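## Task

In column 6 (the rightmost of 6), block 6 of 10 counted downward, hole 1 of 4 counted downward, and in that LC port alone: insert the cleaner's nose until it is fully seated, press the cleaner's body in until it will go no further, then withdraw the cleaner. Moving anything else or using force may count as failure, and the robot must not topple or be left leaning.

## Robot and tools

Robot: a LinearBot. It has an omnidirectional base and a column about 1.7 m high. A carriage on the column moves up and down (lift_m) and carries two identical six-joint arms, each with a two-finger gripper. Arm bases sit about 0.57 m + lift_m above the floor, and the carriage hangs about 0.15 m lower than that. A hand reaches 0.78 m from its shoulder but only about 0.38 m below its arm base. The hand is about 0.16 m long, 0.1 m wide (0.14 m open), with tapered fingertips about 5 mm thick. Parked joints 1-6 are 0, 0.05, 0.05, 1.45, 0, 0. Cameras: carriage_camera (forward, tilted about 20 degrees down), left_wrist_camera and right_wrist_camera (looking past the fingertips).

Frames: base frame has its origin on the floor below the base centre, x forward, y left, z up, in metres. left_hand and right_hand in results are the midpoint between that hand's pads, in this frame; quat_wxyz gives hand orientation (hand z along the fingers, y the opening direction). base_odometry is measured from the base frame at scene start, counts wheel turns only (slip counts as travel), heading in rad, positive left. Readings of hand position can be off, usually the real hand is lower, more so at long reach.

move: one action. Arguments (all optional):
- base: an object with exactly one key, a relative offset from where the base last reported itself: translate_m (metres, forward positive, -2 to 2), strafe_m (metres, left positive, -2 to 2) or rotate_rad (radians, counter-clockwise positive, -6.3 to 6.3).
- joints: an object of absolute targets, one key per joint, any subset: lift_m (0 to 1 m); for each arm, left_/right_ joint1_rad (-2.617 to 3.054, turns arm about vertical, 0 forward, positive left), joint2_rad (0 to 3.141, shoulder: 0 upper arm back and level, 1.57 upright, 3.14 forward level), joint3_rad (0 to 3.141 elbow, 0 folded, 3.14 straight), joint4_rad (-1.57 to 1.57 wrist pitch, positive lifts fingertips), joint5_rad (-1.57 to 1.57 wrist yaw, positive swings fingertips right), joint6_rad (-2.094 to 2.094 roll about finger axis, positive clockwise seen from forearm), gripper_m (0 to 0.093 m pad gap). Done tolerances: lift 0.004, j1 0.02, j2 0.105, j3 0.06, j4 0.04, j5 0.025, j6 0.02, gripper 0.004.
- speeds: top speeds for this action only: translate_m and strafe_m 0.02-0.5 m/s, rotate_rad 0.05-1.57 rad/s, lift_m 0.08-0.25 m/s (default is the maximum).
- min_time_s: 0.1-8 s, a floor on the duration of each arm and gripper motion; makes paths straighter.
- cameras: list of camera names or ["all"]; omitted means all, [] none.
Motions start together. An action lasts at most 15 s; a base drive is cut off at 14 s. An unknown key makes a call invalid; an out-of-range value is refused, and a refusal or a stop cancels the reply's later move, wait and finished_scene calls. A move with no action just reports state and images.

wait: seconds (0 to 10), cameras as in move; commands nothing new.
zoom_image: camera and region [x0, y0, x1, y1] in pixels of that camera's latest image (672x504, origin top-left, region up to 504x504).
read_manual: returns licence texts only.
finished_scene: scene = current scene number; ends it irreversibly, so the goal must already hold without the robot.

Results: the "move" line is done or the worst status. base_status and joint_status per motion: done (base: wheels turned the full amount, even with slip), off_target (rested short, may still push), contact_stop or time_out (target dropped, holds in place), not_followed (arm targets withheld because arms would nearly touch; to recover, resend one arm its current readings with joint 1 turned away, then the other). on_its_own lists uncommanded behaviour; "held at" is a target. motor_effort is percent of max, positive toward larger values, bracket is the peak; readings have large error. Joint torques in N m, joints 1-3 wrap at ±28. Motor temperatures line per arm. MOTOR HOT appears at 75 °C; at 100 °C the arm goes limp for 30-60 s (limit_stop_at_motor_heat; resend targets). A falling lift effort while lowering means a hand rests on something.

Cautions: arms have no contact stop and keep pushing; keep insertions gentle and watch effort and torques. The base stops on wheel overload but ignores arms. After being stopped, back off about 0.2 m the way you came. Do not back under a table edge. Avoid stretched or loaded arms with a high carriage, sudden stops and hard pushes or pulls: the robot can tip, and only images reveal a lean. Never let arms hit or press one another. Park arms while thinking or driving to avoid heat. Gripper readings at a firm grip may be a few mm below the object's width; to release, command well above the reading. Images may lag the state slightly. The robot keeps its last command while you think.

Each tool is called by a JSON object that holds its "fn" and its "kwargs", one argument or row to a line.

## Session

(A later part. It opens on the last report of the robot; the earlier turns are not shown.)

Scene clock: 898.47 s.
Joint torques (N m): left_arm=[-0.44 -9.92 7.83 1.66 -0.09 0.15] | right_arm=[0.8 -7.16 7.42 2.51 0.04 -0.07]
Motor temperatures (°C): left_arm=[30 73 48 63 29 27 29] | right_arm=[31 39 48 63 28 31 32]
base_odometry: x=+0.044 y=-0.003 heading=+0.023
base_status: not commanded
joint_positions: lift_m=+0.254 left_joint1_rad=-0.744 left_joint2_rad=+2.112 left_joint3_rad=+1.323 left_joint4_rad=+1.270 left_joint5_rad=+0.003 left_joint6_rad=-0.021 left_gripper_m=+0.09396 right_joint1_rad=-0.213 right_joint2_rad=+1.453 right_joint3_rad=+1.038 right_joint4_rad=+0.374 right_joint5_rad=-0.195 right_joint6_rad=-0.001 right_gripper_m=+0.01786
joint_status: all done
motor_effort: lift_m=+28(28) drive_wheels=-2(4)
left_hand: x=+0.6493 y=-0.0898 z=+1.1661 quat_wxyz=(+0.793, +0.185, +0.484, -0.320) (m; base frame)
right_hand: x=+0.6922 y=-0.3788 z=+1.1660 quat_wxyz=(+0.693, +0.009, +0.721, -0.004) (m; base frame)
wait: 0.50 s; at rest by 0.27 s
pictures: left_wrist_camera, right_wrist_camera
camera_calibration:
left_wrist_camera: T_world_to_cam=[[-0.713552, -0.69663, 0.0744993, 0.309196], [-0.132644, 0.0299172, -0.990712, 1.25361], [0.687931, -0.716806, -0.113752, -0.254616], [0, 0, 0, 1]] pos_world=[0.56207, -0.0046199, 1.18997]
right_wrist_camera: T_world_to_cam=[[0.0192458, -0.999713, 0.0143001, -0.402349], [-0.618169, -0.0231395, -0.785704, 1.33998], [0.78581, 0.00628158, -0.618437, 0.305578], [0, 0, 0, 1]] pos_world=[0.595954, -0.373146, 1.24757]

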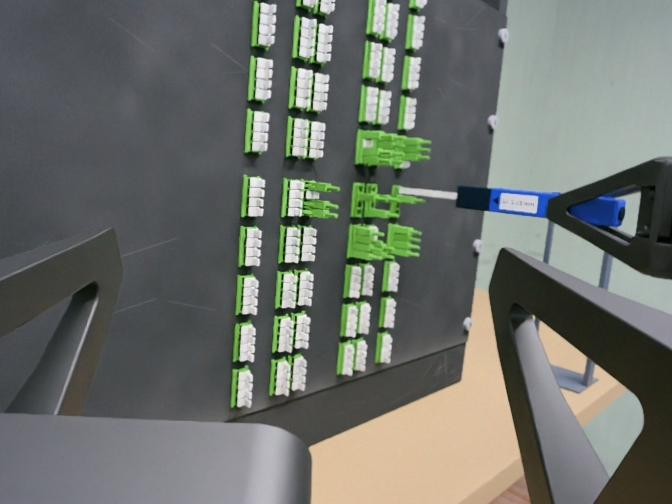

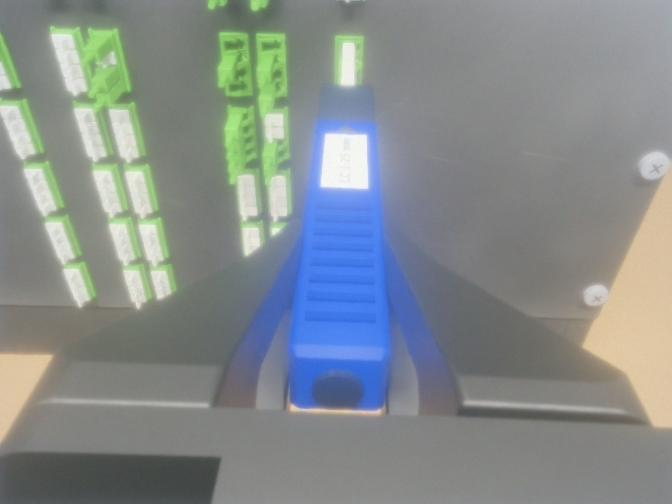

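{"fn": "move", "kwargs": {
  "joints": {"right_joint1_rad": -0.2045},
  "min_time_s": 0.5,
  "cameras": []
}}

{"fn": "wait", "kwargs": {
  "seconds": 0.5,
  "cameras": ["left_wrist_camera", "right_wrist_camera"]
}}

{"fn": "zoom_image", "kwargs": {
  "camera": "right_wrist_camera",
  "region": [330, 20, 380, 70]
}}

Scene clock: 905.73 s.
Joint torques (N m): left_arm=[-0.44 -9.91 7.83 1.66 -0.08 0.15] | right_arm=[0.95 -7.2 7.41 2.46 0.1 -0.06]
Motor temperatures (°C): left_arm=[30 73 48 63 29 27 29] | right_arm=[31 39 48 63 28 31 32]
move: done
base_odometry: x=+0.044 y=-0.003 heading=+0.023
base_status: not commanded
joint_positions: lift_m=+0.254 left_joint1_rad=-0.744 left_joint2_rad=+2.112 left_joint3_rad=+1.323 left_joint4_rad=+1.270 left_joint5_rad=+0.003 left_joint6_rad=-0.021 left_gripper_m=+0.09396 right_joint1_rad=-0.212 right_joint2_rad=+1.453 right_joint3_rad=+1.038 right_joint4_rad=+0.374 right_joint5_rad=-0.195 right_joint6_rad=-0.001 right_gripper_m=+0.01786
joint_status: all done
motor_effort: lift_m=+28(28) drive_wheels=-3(3)
left_hand: x=+0.6493 y=-0.0898 z=+1.1661 quat_wxyz=(+0.793, +0.185, +0.484, -0.320) (m; base frame)
right_hand: x=+0.6923 y=-0.3781 z=+1.1660 quat_wxyz=(+0.693, +0.009, +0.721, -0.003) (m; base frame)
pictures: none
No camera images: "cameras" was empty.

Scene clock: 906.23 s.
Joint torques (N m): left_arm=[-0.44 -9.91 7.83 1.66 -0.08 0.15] | right_arm=[1.13 -7.3 7.47 2.51 0.11 -0.09]
Motor temperatures (°C): left_arm=[30 73 48 63 29 27 29] | right_arm=[31 39 48 63 28 31 32]
base_odometry: x=+0.044 y=-0.003 heading=+0.023
base_status: not commanded
joint_positions: lift_m=+0.254 left_joint1_rad=-0.744 left_joint2_rad=+2.112 left_joint3_rad=+1.323 left_joint4_rad=+1.270 left_joint5_rad=+0.003 left_joint6_rad=-0.021 left_gripper_m=+0.09396 right_joint1_rad=-0.212 right_joint2_rad=+1.453 right_joint3_rad=+1.038 right_joint4_rad=+0.374 right_joint5_rad=-0.195 right_joint6_rad=-0.001 right_gripper_m=+0.01786
joint_status: all done
motor_effort: lift_m=+28(28) drive_wheels=-2(3)
left_hand: x=+0.6493 y=-0.0898 z=+1.1661 quat_wxyz=(+0.793, +0.185, +0.484, -0.320) (m; base frame)
right_hand: x=+0.6923 y=-0.3781 z=+1.1660 quat_wxyz=(+0.693, +0.009, +0.721, -0.003) (m; base frame)
wait: 0.50 s; at rest by 0.27 s
pictures: left_wrist_camera, right_wrist_camera
camera_calibration:
left_wrist_camera: T_world_to_cam=[[-0.713552, -0.69663, 0.0744993, 0.309196], [-0.132644, 0.0299172, -0.990712, 1.25361], [0.687931, -0.716806, -0.113752, -0.254616], [0, 0, 0, 1]] pos_world=[0.56207, -0.0046199, 1.18997]
right_wrist_camera: T_world_to_cam=[[0.0208079, -0.999681, 0.0143208, -0.402699], [-0.618132, -0.0241217, -0.785704, 1.33967], [0.785799, 0.00749668, -0.618437, 0.305961], [0, 0, 0, 1]] pos_world=[0.596048, -0.372549, 1.24757]

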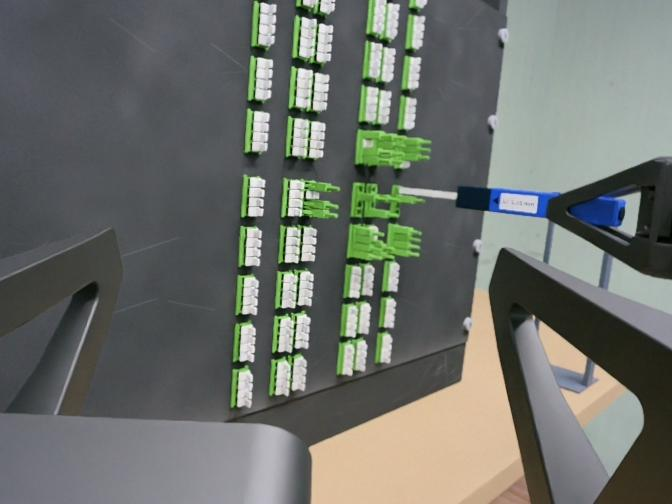

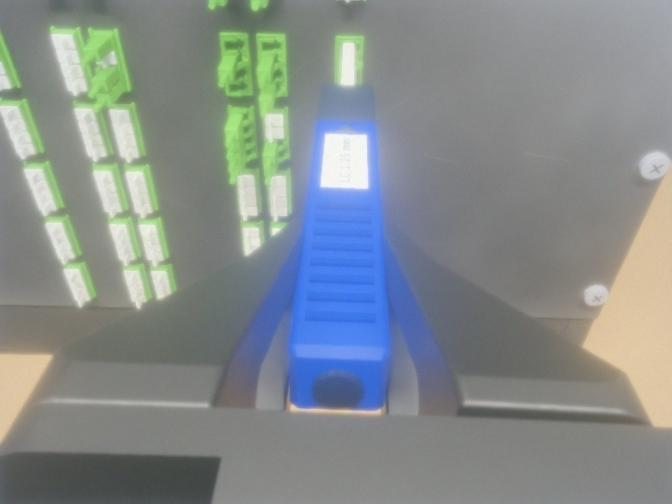

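Scaled by 10.080 from the camera's 672x504 image, which has a finer 960x720 frame.

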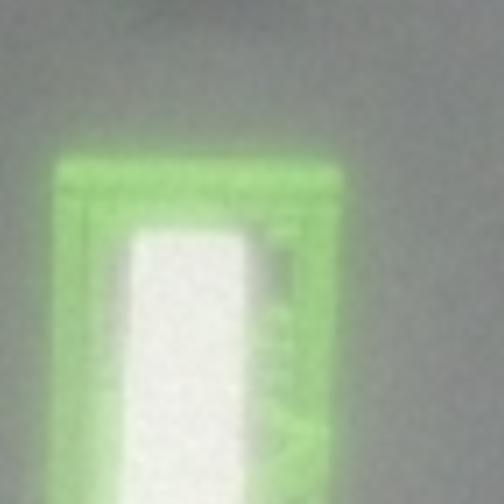

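{"fn": "move", "kwargs": {
  "joints": {"right_joint1_rad": -0.2036},
  "min_time_s": 0.5,
  "cameras": []
}}

{"fn": "wait", "kwargs": {
  "seconds": 0.5,
  "cameras": ["left_wrist_camera", "right_wrist_camera"]
}}

{"fn": "zoom_image", "kwargs": {
  "camera": "right_wrist_camera",
  "region": [330, 20, 380, 70]
}}

Scene clock: 922.93 s.
Joint torques (N m): left_arm=[-0.43 -9.92 7.83 1.66 -0.08 0.15] | right_arm=[0.85 -7.13 7.53 2.5 0.05 -0.06]
Motor temperatures (°C): left_arm=[30 74 48 63 29 27 29] | right_arm=[31 39 48 63 28 31 32]
move: done
base_odometry: x=+0.044 y=-0.003 heading=+0.023
base_status: not commanded
joint_positions: lift_m=+0.254 left_joint1_rad=-0.744 left_joint2_rad=+2.112 left_joint3_rad=+1.323 left_joint4_rad=+1.270 left_joint5_rad=+0.003 left_joint6_rad=-0.021 left_gripper_m=+0.09396 right_joint1_rad=-0.210 right_joint2_rad=+1.453 right_joint3_rad=+1.038 right_joint4_rad=+0.374 right_joint5_rad=-0.195 right_joint6_rad=-0.001 right_gripper_m=+0.01786
joint_status: all done
motor_effort: lift_m=+28(28) drive_wheels=-3(4)
left_hand: x=+0.6493 y=-0.0898 z=+1.1661 quat_wxyz=(+0.793, +0.185, +0.484, -0.320) (m; base frame)
right_hand: x=+0.6924 y=-0.3772 z=+1.1660 quat_wxyz=(+0.693, +0.008, +0.721, -0.003) (m; base frame)
pictures: none
No camera images: "cameras" was empty.

Scene clock: 923.43 s.
Joint torques (N m): left_arm=[-0.44 -9.91 7.83 1.66 -0.09 0.15] | right_arm=[0.85 -7.09 7.36 2.51 0.11 -0.02]
Motor temperatures (°C): left_arm=[30 74 48 63 29 27 29] | right_arm=[31 39 48 63 28 31 32]
base_odometry: x=+0.044 y=-0.003 heading=+0.023
base_status: not commanded
joint_positions: lift_m=+0.254 left_joint1_rad=-0.744 left_joint2_rad=+2.112 left_joint3_rad=+1.323 left_joint4_rad=+1.270 left_joint5_rad=+0.003 left_joint6_rad=-0.021 left_gripper_m=+0.09396 right_joint1_rad=-0.210 right_joint2_rad=+1.453 right_joint3_rad=+1.038 right_joint4_rad=+0.374 right_joint5_rad=-0.195 right_joint6_rad=-0.001 right_gripper_m=+0.01786
joint_status: all done
motor_effort: lift_m=+28(28) drive_wheels=-1(4)
left_hand: x=+0.6493 y=-0.0898 z=+1.1661 quat_wxyz=(+0.793, +0.185, +0.484, -0.320) (m; base frame)
right_hand: x=+0.6924 y=-0.3772 z=+1.1660 quat_wxyz=(+0.693, +0.008, +0.721, -0.003) (m; base frame)
wait: 0.50 s; at rest by 0.27 s
pictures: left_wrist_camera, right_wrist_camera
camera_calibration:
left_wrist_camera: T_world_to_cam=[[-0.713552, -0.69663, 0.0744993, 0.309196], [-0.132644, 0.0299172, -0.990712, 1.25361], [0.687931, -0.716806, -0.113752, -0.254616], [0, 0, 0, 1]] pos_world=[0.56207, -0.0046199, 1.18997]
right_wrist_camera: T_world_to_cam=[[0.0227278, -0.999639, 0.0143065, -0.403019], [-0.618084, -0.0252975, -0.785705, 1.33934], [0.785784, 0.00901474, -0.618436, 0.306376], [0, 0, 0, 1]] pos_world=[0.59624, -0.371753, 1.24757]

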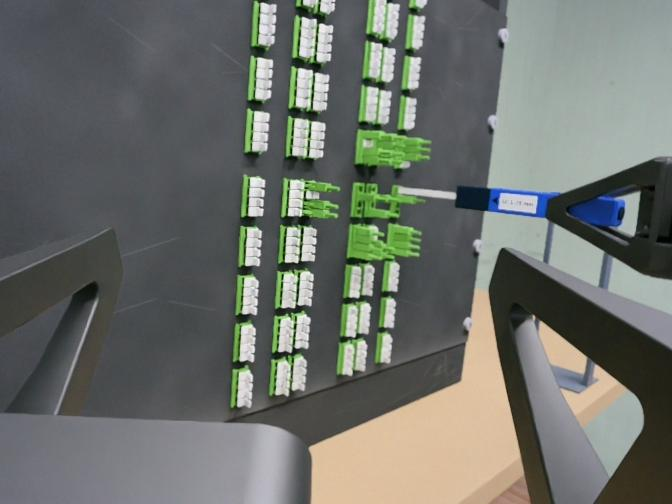

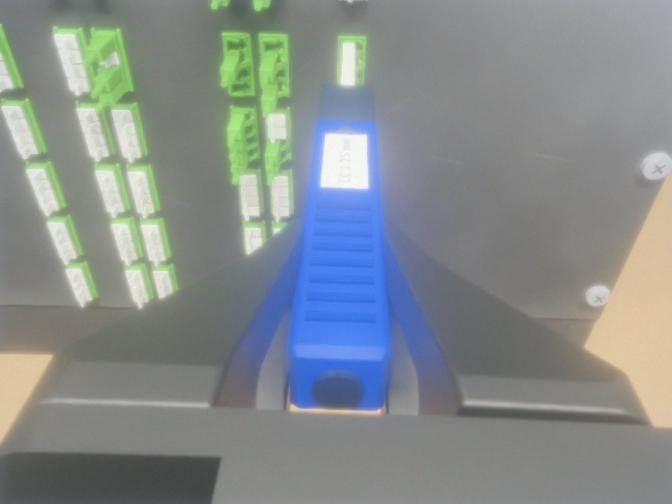

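Scaled by 10.080 from the camera's 672x504 image, which has a finer 960x720 frame.

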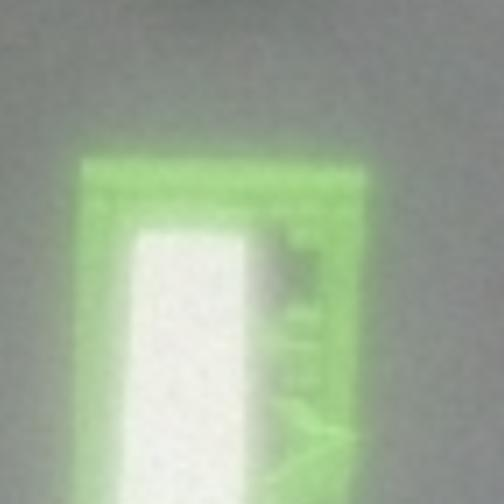

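{"fn": "zoom_image", "kwargs": {
  "camera": "left_wrist_camera",
  "region": [380, 175, 415, 210]
}}

{"fn": "zoom_image", "kwargs": {
  "camera": "left_wrist_camera",
  "region": [345, 175, 380, 210]
}}

Scaled by 14.400 from the camera's 672x504 image, which has a finer 960x720 frame.

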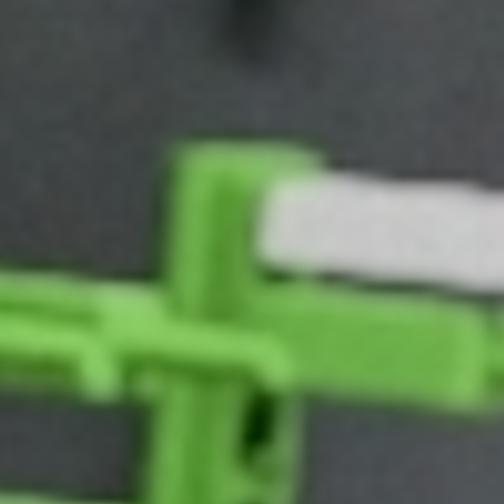

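Scaled by 14.400 from the camera's 672x504 image, which has a finer 960x720 frame.

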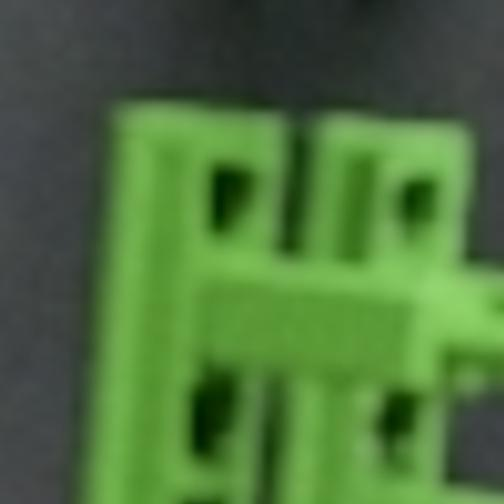

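{"fn": "move", "kwargs": {
  "joints": {"lift_m": 0.2533},
  "speeds": {"lift_m": 0.08},
  "cameras": []
}}

{"fn": "wait", "kwargs": {
  "seconds": 0.5,
  "cameras": ["left_wrist_camera", "right_wrist_camera"]
}}

{"fn": "zoom_image", "kwargs": {
  "camera": "right_wrist_camera",
  "region": [330, 20, 380, 70]
}}

{"fn": "zoom_image", "kwargs": {
  "camera": "left_wrist_camera",
  "region": [380, 175, 415, 210]
}}

Scene clock: 959.00 s.
Joint torques (N m): left_arm=[-0.44 -9.92 7.83 1.66 -0.08 0.15] | right_arm=[0.73 -7.16 7.39 2.46 0.14 -0.06]
Motor temperatures (°C): left_arm=[30 74 48 63 29 27 29] | right_arm=[31 39 48 63 28 31 32]
move: done
base_odometry: x=+0.044 y=-0.003 heading=+0.023
base_status: not commanded
joint_positions: lift_m=+0.253 left_joint1_rad=-0.744 left_joint2_rad=+2.112 left_joint3_rad=+1.323 left_joint4_rad=+1.270 left_joint5_rad=+0.003 left_joint6_rad=-0.021 left_gripper_m=+0.09396 right_joint1_rad=-0.210 right_joint2_rad=+1.453 right_joint3_rad=+1.038 right_joint4_rad=+0.374 right_joint5_rad=-0.195 right_joint6_rad=-0.001 right_gripper_m=+0.01786
joint_status: all done
motor_effort: lift_m=+25(25) drive_wheels=-3(3)
left_hand: x=+0.6493 y=-0.0898 z=+1.1661 quat_wxyz=(+0.793, +0.185, +0.484, -0.320) (m; base frame)
right_hand: x=+0.6924 y=-0.3772 z=+1.1660 quat_wxyz=(+0.693, +0.008, +0.721, -0.003) (m; base frame)
pictures: none
No camera images: "cameras" was empty.

Scene clock: 959.50 s.
Joint torques (N m): left_arm=[-0.44 -9.92 7.83 1.66 -0.09 0.15] | right_arm=[0.75 -7.19 7.35 2.49 0.07 0]
Motor temperatures (°C): left_arm=[30 74 48 63 29 27 29] | right_arm=[31 39 48 63 28 31 32]
base_odometry: x=+0.044 y=-0.003 heading=+0.023
base_status: not commanded
joint_positions: lift_m=+0.253 left_joint1_rad=-0.744 left_joint2_rad=+2.112 left_joint3_rad=+1.323 left_joint4_rad=+1.270 left_joint5_rad=+0.003 left_joint6_rad=-0.021 left_gripper_m=+0.09396 right_joint1_rad=-0.210 right_joint2_rad=+1.453 right_joint3_rad=+1.038 right_joint4_rad=+0.374 right_joint5_rad=-0.195 right_joint6_rad=-0.001 right_gripper_m=+0.01786
joint_status: all done
motor_effort: lift_m=+25(25) drive_wheels=-2(3)
left_hand: x=+0.6493 y=-0.0898 z=+1.1661 quat_wxyz=(+0.793, +0.185, +0.484, -0.320) (m; base frame)
right_hand: x=+0.6924 y=-0.3772 z=+1.1660 quat_wxyz=(+0.693, +0.008, +0.721, -0.003) (m; base frame)
wait: 0.50 s; at rest by 0.27 s
pictures: left_wrist_camera, right_wrist_camera
camera_calibration:
left_wrist_camera: T_world_to_cam=[[-0.713552, -0.69663, 0.0744993, 0.309203], [-0.132644, 0.0299172, -0.990712, 1.25351], [0.687931, -0.716806, -0.113752, -0.254628], [0, 0, 0, 1]] pos_world=[0.56207, -0.0046199, 1.18987]
right_wrist_camera: T_world_to_cam=[[0.0227278, -0.999639, 0.0143065, -0.403019], [-0.618084, -0.0252975, -0.785705, 1.33934], [0.785784, 0.00901474, -0.618436, 0.306376], [0, 0, 0, 1]] pos_world=[0.59624, -0.371753, 1.24757]

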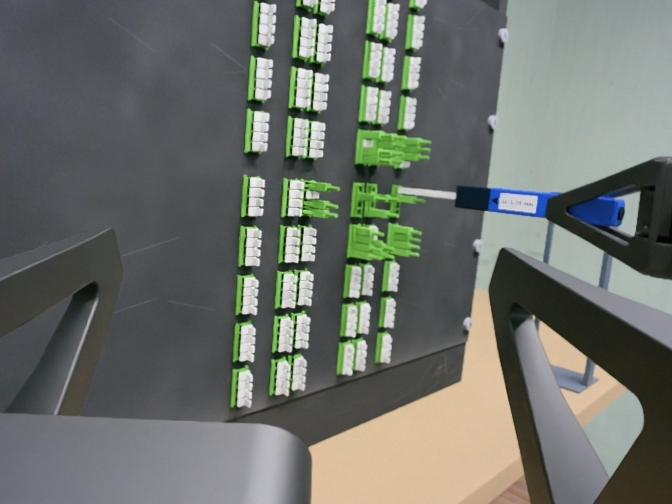

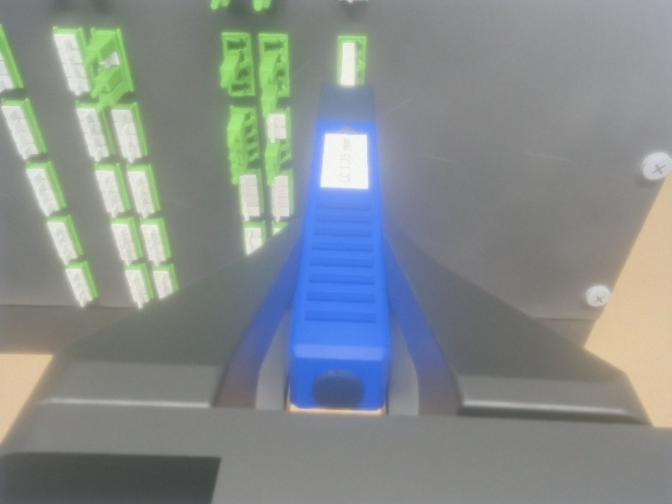

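Scaled by 10.080 from the camera's 672x504 image, which has a finer 960x720 frame.

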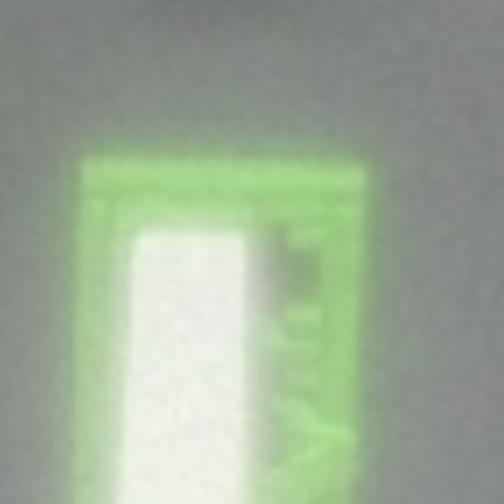

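Scaled by 14.400 from the camera's 672x504 image, which has a finer 960x720 frame.

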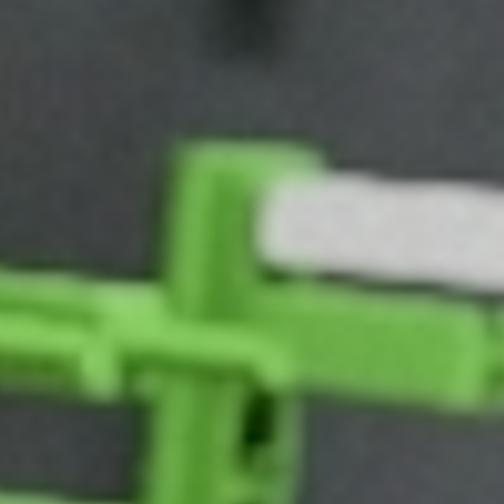

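{"fn": "move", "kwargs": {
  "joints": {"right_joint1_rad": -0.209},
  "min_time_s": 0.5,
  "cameras": []
}}

{"fn": "move", "kwargs": {
  "base": {"translate_m": 0.001},
  "speeds": {"translate_m": 0.02},
  "cameras": []
}}

{"fn": "wait", "kwargs": {
  "seconds": 0.5,
  "cameras": ["left_wrist_camera", "right_wrist_camera"]
}}

{"fn": "zoom_image", "kwargs": {
  "camera": "right_wrist_camera",
  "region": [330, 20, 380, 70]
}}

{"fn": "zoom_image", "kwargs": {
  "camera": "left_wrist_camera",
  "region": [380, 175, 415, 210]
}}

Scene clock: 972.97 s.
Joint torques (N m): left_arm=[-0.44 -9.92 7.83 1.66 -0.09 0.15] | right_arm=[0.29 -7.16 7.43 2.47 0.06 -0.11]
Motor temperatures (°C): left_arm=[30 74 48 63 29 27 29] | right_arm=[31 39 48 63 28 31 32]
move: done
base_odometry: x=+0.044 y=-0.003 heading=+0.023
base_status: not commanded
joint_positions: lift_m=+0.253 left_joint1_rad=-0.744 left_joint2_rad=+2.112 left_joint3_rad=+1.323 left_joint4_rad=+1.270 left_joint5_rad=+0.003 left_joint6_rad=-0.021 left_gripper_m=+0.09396 right_joint1_rad=-0.210 right_joint2_rad=+1.453 right_joint3_rad=+1.038 right_joint4_rad=+0.374 right_joint5_rad=-0.195 right_joint6_rad=-0.001 right_gripper_m=+0.01786
joint_status: all done
motor_effort: lift_m=+25(25) drive_wheels=-1(4)
left_hand: x=+0.6493 y=-0.0898 z=+1.1661 quat_wxyz=(+0.793, +0.185, +0.484, -0.320) (m; base frame)
right_hand: x=+0.6924 y=-0.3772 z=+1.1660 quat_wxyz=(+0.693, +0.008, +0.721, -0.003) (m; base frame)
pictures: none
No camera images: "cameras" was empty.

Scene clock: 973.43 s.
Joint torques (N m): left_arm=[-0.5 -9.96 7.83 1.62 -0.09 0.15] | right_arm=[0.35 -7.21 7.5 2.45 0.1 -0.02]
Motor temperatures (°C): left_arm=[30 74 48 63 29 27 29] | right_arm=[31 39 48 63 28 31 32]
move: done
base_odometry: x=+0.044 y=-0.003 heading=+0.023
base_status: done
joint_positions: lift_m=+0.253 left_joint1_rad=-0.745 left_joint2_rad=+2.112 left_joint3_rad=+1.323 left_joint4_rad=+1.270 left_joint5_rad=+0.003 left_joint6_rad=-0.021 left_gripper_m=+0.09396 right_joint1_rad=-0.210 right_joint2_rad=+1.453 right_joint3_rad=+1.038 right_joint4_rad=+0.374 right_joint5_rad=-0.195 right_joint6_rad=-0.001 right_gripper_m=+0.01786
joint_status: not commanded
motor_effort: lift_m=+25(25) drive_wheels=+1(7)
left_hand: x=+0.6491 y=-0.0900 z=+1.1661 quat_wxyz=(+0.793, +0.185, +0.484, -0.320) (m; base frame)
right_hand: x=+0.6924 y=-0.3772 z=+1.1660 quat_wxyz=(+0.693, +0.008, +0.721, -0.003) (m; base frame)
pictures: none
No camera images: "cameras" was empty.

Scene clock: 973.93 s.
Joint torques (N m): left_arm=[-0.4 -10.04 7.83 1.67 -0.09 0.15] | right_arm=[0.14 -7.2 7.5 2.53 0.09 -0.07]
Motor temperatures (°C): left_arm=[30 74 48 63 29 27 29] | right_arm=[31 39 48 63 28 31 32]
base_odometry: x=+0.044 y=-0.003 heading=+0.023
base_status: done
joint_positions: lift_m=+0.253 left_joint1_rad=-0.745 left_joint2_rad=+2.112 left_joint3_rad=+1.323 left_joint4_rad=+1.270 left_joint5_rad=+0.003 left_joint6_rad=-0.021 left_gripper_m=+0.09396 right_joint1_rad=-0.210 right_joint2_rad=+1.453 right_joint3_rad=+1.038 right_joint4_rad=+0.374 right_joint5_rad=-0.195 right_joint6_rad=-0.001 right_gripper_m=+0.01786
joint_status: not commanded
motor_effort: lift_m=+25(25) drive_wheels=+0(7)
left_hand: x=+0.6491 y=-0.0900 z=+1.1661 quat_wxyz=(+0.793, +0.185, +0.484, -0.320) (m; base frame)
right_hand: x=+0.6924 y=-0.3772 z=+1.1660 quat_wxyz=(+0.693, +0.008, +0.721, -0.003) (m; base frame)
wait: 0.50 s; at rest by 0.27 s
pictures: left_wrist_camera, right_wrist_camera
camera_calibration:
left_wrist_camera: T_world_to_cam=[[-0.713803, -0.696376, 0.0744747, 0.309234], [-0.132609, 0.0299745, -0.990715, 1.25348], [0.687678, -0.717051, -0.113742, -0.254502], [0, 0, 0, 1]] pos_world=[0.56197, -0.0047203, 1.18987]
right_wrist_camera: T_world_to_cam=[[0.0223061, -0.999649, 0.0142628, -0.402816], [-0.618095, -0.0250024, -0.785706, 1.33946], [0.785787, 0.00871021, -0.618436, 0.30626], [0, 0, 0, 1]] pos_world=[0.596241, -0.371853, 1.24757]

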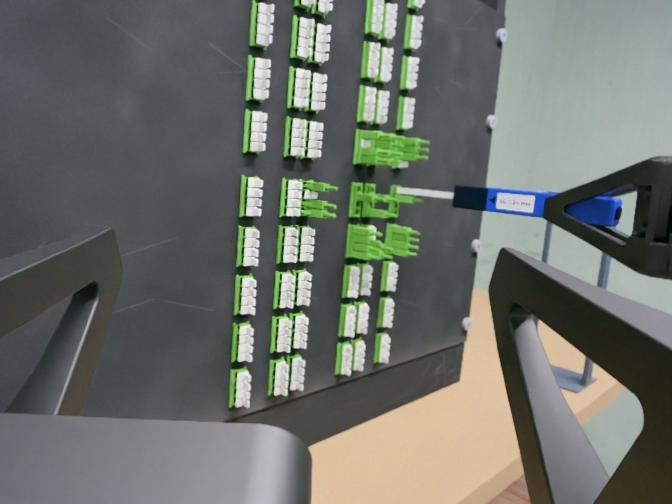

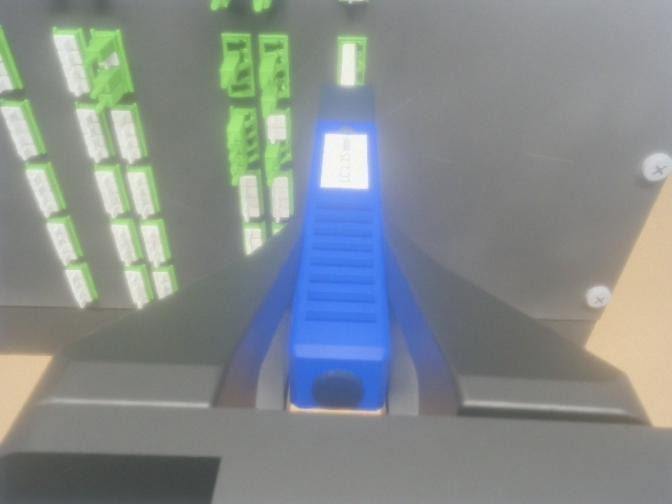

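Scaled by 10.080 from the camera's 672x504 image, which has a finer 960x720 frame.

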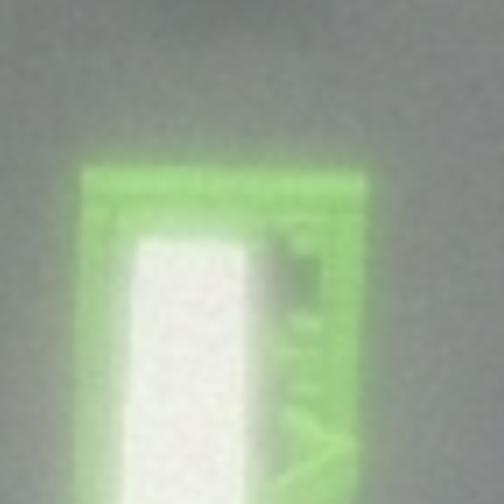

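Scaled by 14.400 from the camera's 672x504 image, which has a finer 960x720 frame.

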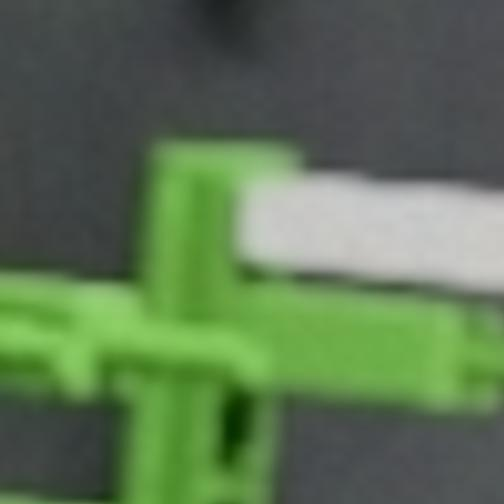

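{"fn": "zoom_image", "kwargs": {
  "camera": "left_wrist_camera",
  "region": [385, 180, 415, 210]
}}

{"fn": "zoom_image", "kwargs": {
  "camera": "left_wrist_camera",
  "region": [340, 120, 440, 220]
}}

{"fn": "zoom_image", "kwargs": {
  "camera": "right_wrist_camera",
  "region": [300, 20, 400, 120]
}}

Scaled by 16.800 from the camera's 672x504 image, which has a finer 960x720 frame.

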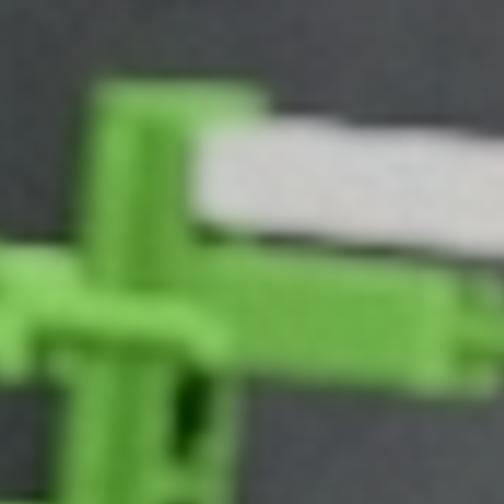

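Scaled by 5.040 from the camera's 672x504 image, which has a finer 960x720 frame.

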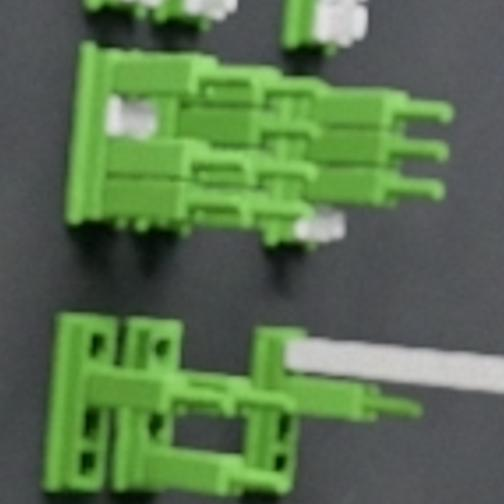

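Scaled by 5.040 from the camera's 672x504 image, which has a finer 960x720 frame.

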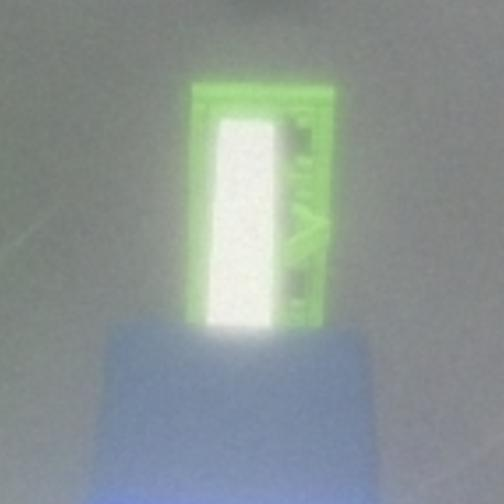

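{"fn": "move", "kwargs": {
  "joints": {"lift_m": 0.2527},
  "speeds": {"lift_m": 0.08},
  "cameras": []
}}

{"fn": "wait", "kwargs": {
  "seconds": 0.5,
  "cameras": ["left_wrist_camera", "right_wrist_camera"]
}}

{"fn": "zoom_image", "kwargs": {
  "camera": "right_wrist_camera",
  "region": [330, 20, 380, 70]
}}

{"fn": "zoom_image", "kwargs": {
  "camera": "left_wrist_camera",
  "region": [385, 180, 415, 210]
}}

Scene clock: 1129.03 s.
Joint torques (N m): left_arm=[-0.42 -9.95 7.83 1.66 -0.09 0.15] | right_arm=[0.31 -7.13 7.32 2.5 0.05 -0.05]
Motor temperatures (°C): left_arm=[30 74 48 63 29 27 29] | right_arm=[31 39 48 63 28 31 32]
move: done
base_odometry: x=+0.044 y=-0.003 heading=+0.023
base_status: not commanded
joint_positions: lift_m=+0.253 left_joint1_rad=-0.745 left_joint2_rad=+2.112 left_joint3_rad=+1.323 left_joint4_rad=+1.270 left_joint5_rad=+0.003 left_joint6_rad=-0.021 left_gripper_m=+0.09396 right_joint1_rad=-0.210 right_joint2_rad=+1.453 right_joint3_rad=+1.038 right_joint4_rad=+0.374 right_joint5_rad=-0.195 right_joint6_rad=-0.001 right_gripper_m=+0.01786
joint_status: all done
motor_effort: lift_m=+24(24) drive_wheels=+1(3)
left_hand: x=+0.6491 y=-0.0900 z=+1.1656 quat_wxyz=(+0.793, +0.185, +0.484, -0.320) (m; base frame)
right_hand: x=+0.6924 y=-0.3772 z=+1.1655 quat_wxyz=(+0.693, +0.008, +0.721, -0.003) (m; base frame)
pictures: none
No camera images: "cameras" was empty.

Scene clock: 1129.53 s.
Joint torques (N m): left_arm=[-0.43 -9.92 7.83 1.66 -0.09 0.15] | right_arm=[0.23 -7.06 7.51 2.46 0.07 -0.06]
Motor temperatures (°C): left_arm=[30 74 48 63 29 27 29] | right_arm=[31 39 48 63 28 31 32]
base_odometry: x=+0.044 y=-0.003 heading=+0.023
base_status: not commanded
joint_positions: lift_m=+0.253 left_joint1_rad=-0.745 left_joint2_rad=+2.112 left_joint3_rad=+1.323 left_joint4_rad=+1.270 left_joint5_rad=+0.003 left_joint6_rad=-0.021 left_gripper_m=+0.09396 right_joint1_rad=-0.210 right_joint2_rad=+1.453 right_joint3_rad=+1.038 right_joint4_rad=+0.374 right_joint5_rad=-0.195 right_joint6_rad=-0.001 right_gripper_m=+0.01786
joint_status: all done
motor_effort: lift_m=+24(24) drive_wheels=+2(3)
left_hand: x=+0.6491 y=-0.0900 z=+1.1656 quat_wxyz=(+0.793, +0.185, +0.484, -0.320) (m; base frame)
right_hand: x=+0.6924 y=-0.3772 z=+1.1655 quat_wxyz=(+0.693, +0.008, +0.721, -0.003) (m; base frame)
wait: 0.50 s; at rest by 0.27 s
pictures: left_wrist_camera, right_wrist_camera
camera_calibration:
left_wrist_camera: T_world_to_cam=[[-0.713803, -0.696376, 0.0744747, 0.309271], [-0.132609, 0.0299745, -0.990715, 1.25299], [0.687678, -0.717051, -0.113742, -0.254559], [0, 0, 0, 1]] pos_world=[0.56197, -0.0047203, 1.18937]
right_wrist_camera: T_world_to_cam=[[0.0223061, -0.999649, 0.0142628, -0.402809], [-0.618095, -0.0250024, -0.785706, 1.33906], [0.785787, 0.00871021, -0.618436, 0.305951], [0, 0, 0, 1]] pos_world=[0.596241, -0.371853, 1.24707]

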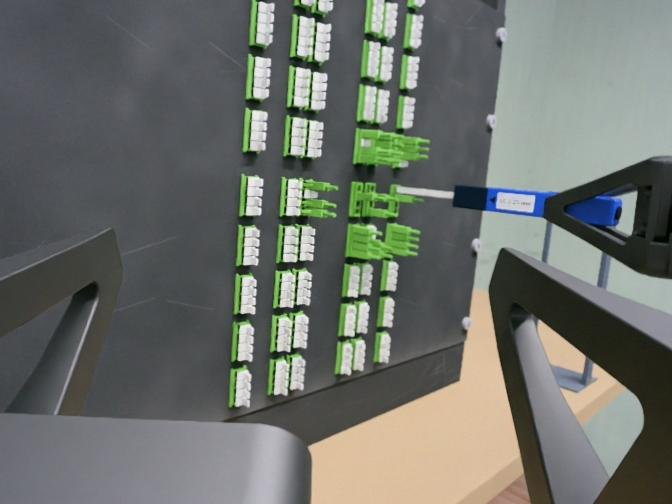

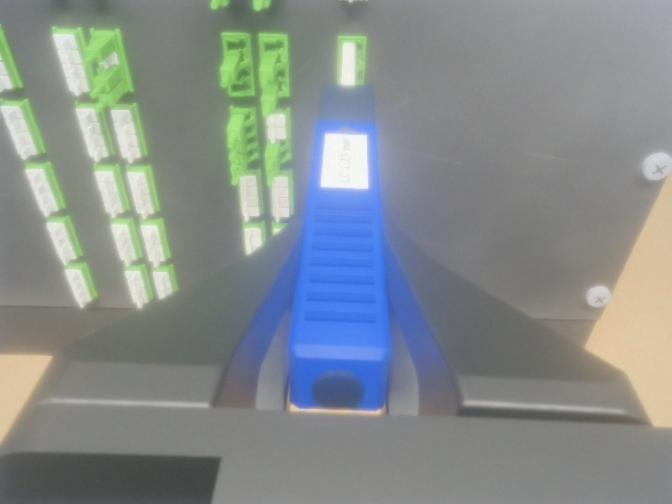

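Scaled by 10.080 from the camera's 672x504 image, which has a finer 960x720 frame.

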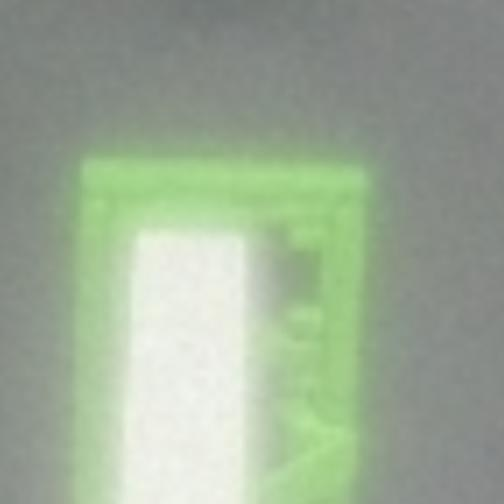

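Scaled by 16.800 from the camera's 672x504 image, which has a finer 960x720 frame.

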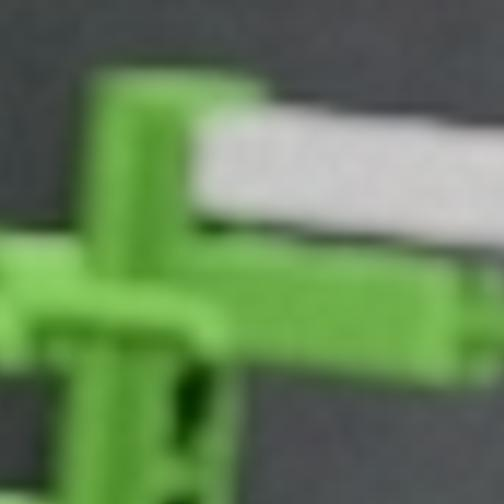

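{"fn": "move", "kwargs": {
  "base": {"translate_m": 0.0012},
  "speeds": {"translate_m": 0.02},
  "cameras": []
}}

{"fn": "wait", "kwargs": {
  "seconds": 0.5,
  "cameras": ["left_wrist_camera", "right_wrist_camera"]
}}

{"fn": "zoom_image", "kwargs": {
  "camera": "right_wrist_camera",
  "region": [330, 20, 380, 70]
}}

{"fn": "zoom_image", "kwargs": {
  "camera": "left_wrist_camera",
  "region": [385, 180, 415, 210]
}}

Scene clock: 1160.37 s.
Joint torques (N m): left_arm=[-0.46 -9.99 7.83 1.64 -0.08 0.15] | right_arm=[0.32 -7.24 7.57 2.49 0.07 -0.08]
Motor temperatures (°C): left_arm=[30 74 48 63 29 27 29] | right_arm=[31 39 48 63 28 31 32]
move: done
base_odometry: x=+0.046 y=-0.002 heading=+0.023
base_status: done
joint_positions: lift_m=+0.253 left_joint1_rad=-0.744 left_joint2_rad=+2.112 left_joint3_rad=+1.323 left_joint4_rad=+1.270 left_joint5_rad=+0.003 left_joint6_rad=-0.021 left_gripper_m=+0.09396 right_joint1_rad=-0.210 right_joint2_rad=+1.453 right_joint3_rad=+1.038 right_joint4_rad=+0.374 right_joint5_rad=-0.194 right_joint6_rad=-0.001 right_gripper_m=+0.01786
joint_status: not commanded
motor_effort: lift_m=+24(24) drive_wheels=+3(9)
left_hand: x=+0.6493 y=-0.0897 z=+1.1656 quat_wxyz=(+0.793, +0.185, +0.484, -0.320) (m; base frame)
right_hand: x=+0.6924 y=-0.3774 z=+1.1655 quat_wxyz=(+0.693, +0.008, +0.721, -0.003) (m; base frame)
pictures: none
No camera images: "cameras" was empty.

Scene clock: 1160.87 s.
Joint torques (N m): left_arm=[-0.42 -9.99 7.98 1.66 -0.08 0.15] | right_arm=[0.27 -7.2 7.45 2.44 0.07 -0.06]
Motor temperatures (°C): left_arm=[30 74 48 63 29 27 29] | right_arm=[31 39 48 63 28 31 32]
base_odometry: x=+0.046 y=-0.002 heading=+0.023
base_status: done
joint_positions: lift_m=+0.253 left_joint1_rad=-0.744 left_joint2_rad=+2.112 left_joint3_rad=+1.323 left_joint4_rad=+1.270 left_joint5_rad=+0.003 left_joint6_rad=-0.021 left_gripper_m=+0.09396 right_joint1_rad=-0.210 right_joint2_rad=+1.453 right_joint3_rad=+1.038 right_joint4_rad=+0.374 right_joint5_rad=-0.194 right_joint6_rad=-0.001 right_gripper_m=+0.01786
joint_status: not commanded
motor_effort: lift_m=+24(24) drive_wheels=+3(9)
left_hand: x=+0.6493 y=-0.0897 z=+1.1656 quat_wxyz=(+0.793, +0.185, +0.484, -0.320) (m; base frame)
right_hand: x=+0.6924 y=-0.3774 z=+1.1655 quat_wxyz=(+0.693, +0.008, +0.721, -0.003) (m; base frame)
wait: 0.50 s; at rest by 0.27 s
pictures: left_wrist_camera, right_wrist_camera
camera_calibration:
left_wrist_camera: T_world_to_cam=[[-0.71328, -0.696891, 0.0746632, 0.308892], [-0.132768, 0.0297491, -0.990701, 1.25307], [0.68819, -0.716559, -0.113744, -0.254837], [0, 0, 0, 1]] pos_world=[0.56207, -0.00461935, 1.18937]
right_wrist_camera: T_world_to_cam=[[0.0212307, -0.999671, 0.0143632, -0.402399], [-0.618171, -0.0244169, -0.785664, 1.33928], [0.785757, 0.00780127, -0.618487, 0.305692], [0, 0, 0, 1]] pos_world=[0.596246, -0.37195, 1.24707]

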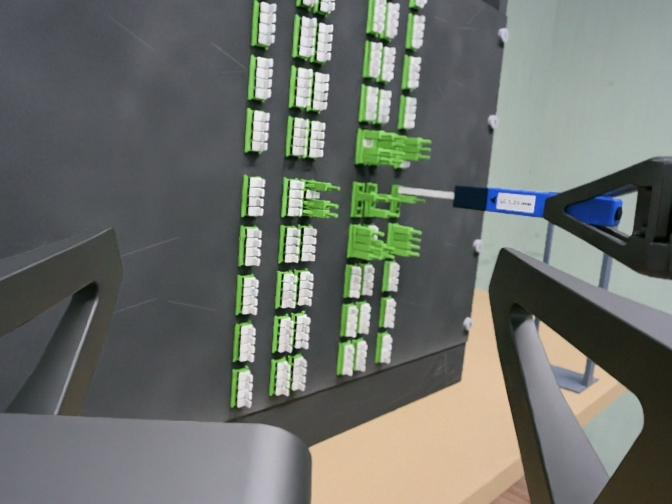

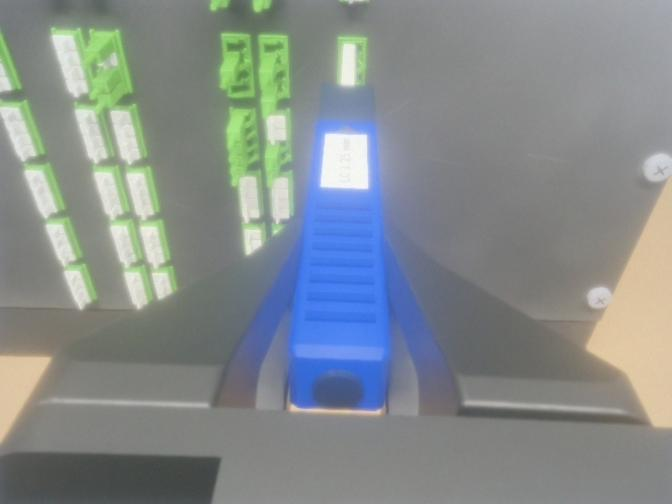

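Scaled by 10.080 from the camera's 672x504 image, which has a finer 960x720 frame.

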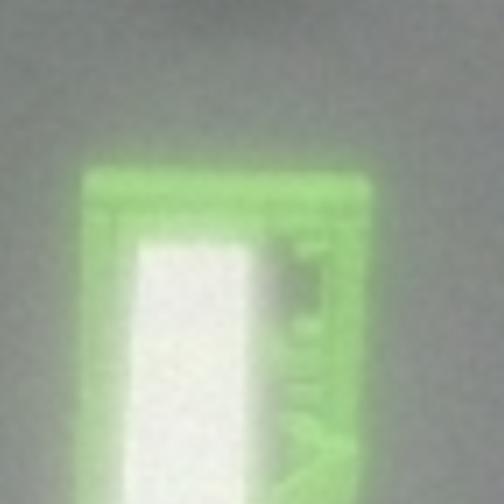

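Scaled by 16.800 from the camera's 672x504 image, which has a finer 960x720 frame.

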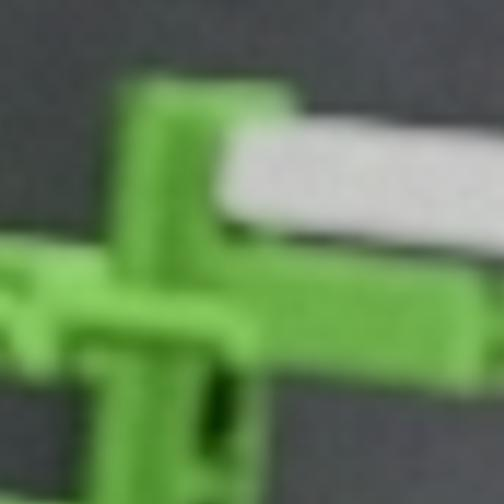

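{"fn": "move", "kwargs": {
  "base": {"translate_m": 0.0015},
  "speeds": {"translate_m": 0.02},
  "cameras": []
}}

{"fn": "wait", "kwargs": {
  "seconds": 0.5,
  "cameras": ["left_wrist_camera", "right_wrist_camera"]
}}

{"fn": "zoom_image", "kwargs": {
  "camera": "right_wrist_camera",
  "region": [330, 20, 380, 70]
}}

{"fn": "zoom_image", "kwargs": {
  "camera": "left_wrist_camera",
  "region": [385, 170, 465, 230]
}}

Scene clock: 1180.83 s.
Joint torques (N m): left_arm=[-0.58 -9.92 7.83 1.64 -0.08 0.15] | right_arm=[0.34 -7.24 7.51 2.48 0.05 -0.08]
Motor temperatures (°C): left_arm=[30 74 48 63 29 27 29] | right_arm=[31 39 48 63 28 31 32]
move: done
base_odometry: x=+0.047 y=-0.002 heading=+0.023
base_status: done
joint_positions: lift_m=+0.253 left_joint1_rad=-0.744 left_joint2_rad=+2.112 left_joint3_rad=+1.323 left_joint4_rad=+1.271 left_joint5_rad=+0.003 left_joint6_rad=-0.021 left_gripper_m=+0.09396 right_joint1_rad=-0.210 right_joint2_rad=+1.453 right_joint3_rad=+1.038 right_joint4_rad=+0.374 right_joint5_rad=-0.192 right_joint6_rad=-0.001 right_gripper_m=+0.01786
joint_status: not commanded
motor_effort: lift_m=+24(24) drive_wheels=+3(9)
left_hand: x=+0.6493 y=-0.0897 z=+1.1657 quat_wxyz=(+0.793, +0.184, +0.484, -0.320) (m; base frame)
right_hand: x=+0.6924 y=-0.3777 z=+1.1655 quat_wxyz=(+0.693, +0.009, +0.721, -0.004) (m; base frame)
pictures: none
No camera images: "cameras" was empty.

Scene clock: 1181.33 s.
Joint torques (N m): left_arm=[-0.43 -10.06 7.83 1.61 -0.08 0.15] | right_arm=[0.24 -7.38 7.35 2.49 0.05 -0.09]
Motor temperatures (°C): left_arm=[30 74 48 63 29 27 29] | right_arm=[31 39 48 63 28 31 32]
base_odometry: x=+0.047 y=-0.002 heading=+0.023
base_status: done
joint_positions: lift_m=+0.253 left_joint1_rad=-0.744 left_joint2_rad=+2.112 left_joint3_rad=+1.323 left_joint4_rad=+1.271 left_joint5_rad=+0.003 left_joint6_rad=-0.021 left_gripper_m=+0.09396 right_joint1_rad=-0.210 right_joint2_rad=+1.453 right_joint3_rad=+1.038 right_joint4_rad=+0.374 right_joint5_rad=-0.192 right_joint6_rad=-0.001 right_gripper_m=+0.01786
joint_status: not commanded
motor_effort: lift_m=+24(24) drive_wheels=+4(9)
left_hand: x=+0.6493 y=-0.0897 z=+1.1657 quat_wxyz=(+0.793, +0.184, +0.484, -0.320) (m; base frame)
right_hand: x=+0.6924 y=-0.3777 z=+1.1655 quat_wxyz=(+0.693, +0.009, +0.721, -0.004) (m; base frame)
wait: 0.50 s; at rest by 0.27 s
pictures: left_wrist_camera, right_wrist_camera
camera_calibration:
left_wrist_camera: T_world_to_cam=[[-0.713077, -0.69708, 0.074837, 0.308633], [-0.132628, 0.0293087, -0.990732, 1.25312], [0.688426, -0.716394, -0.113352, -0.255352], [0, 0, 0, 1]] pos_world=[0.562069, -0.00451851, 1.18947]
right_wrist_camera: T_world_to_cam=[[0.0195908, -0.999704, 0.0144056, -0.401583], [-0.618211, -0.0234361, -0.785663, 1.33966], [0.785768, 0.00648609, -0.618487, 0.305191], [0, 0, 0, 1]] pos_world=[0.596253, -0.372047, 1.24707]

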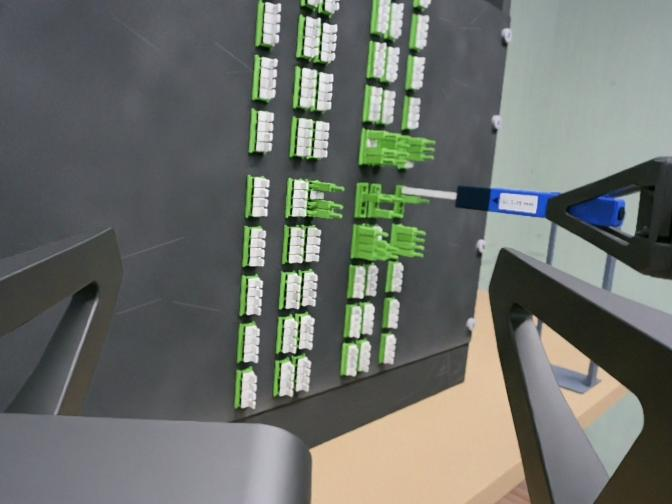

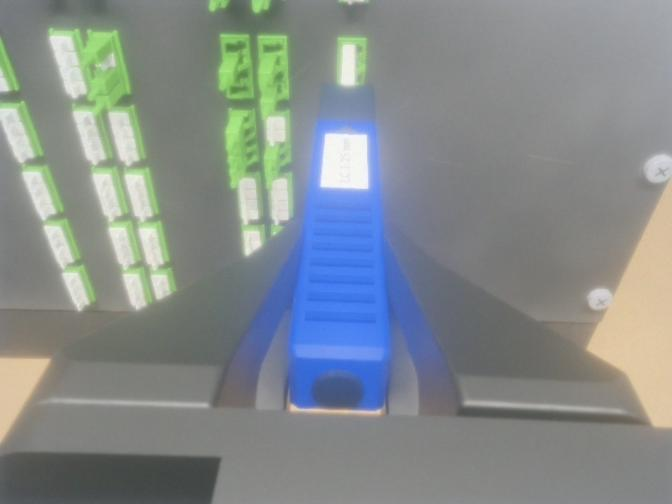

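Scaled by 10.080 from the camera's 672x504 image, which has a finer 960x720 frame.

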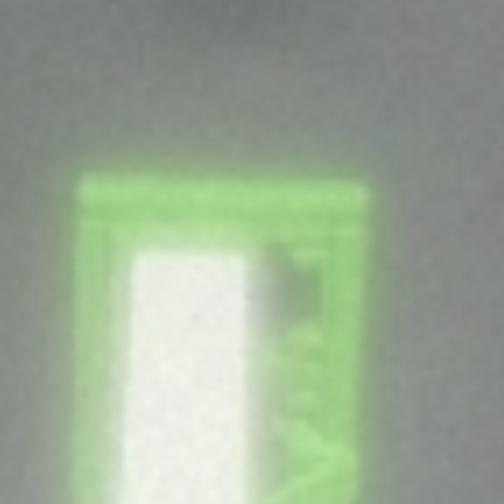

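Scaled by 6.300 from the camera's 672x504 image, which has a finer 960x720 frame.

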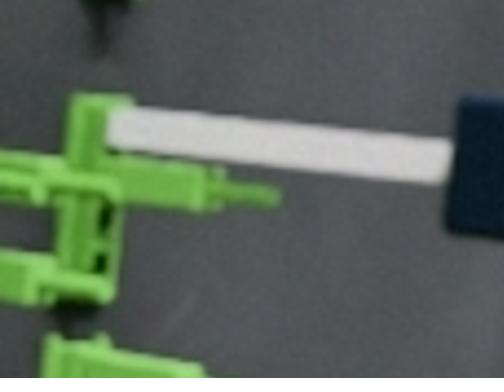

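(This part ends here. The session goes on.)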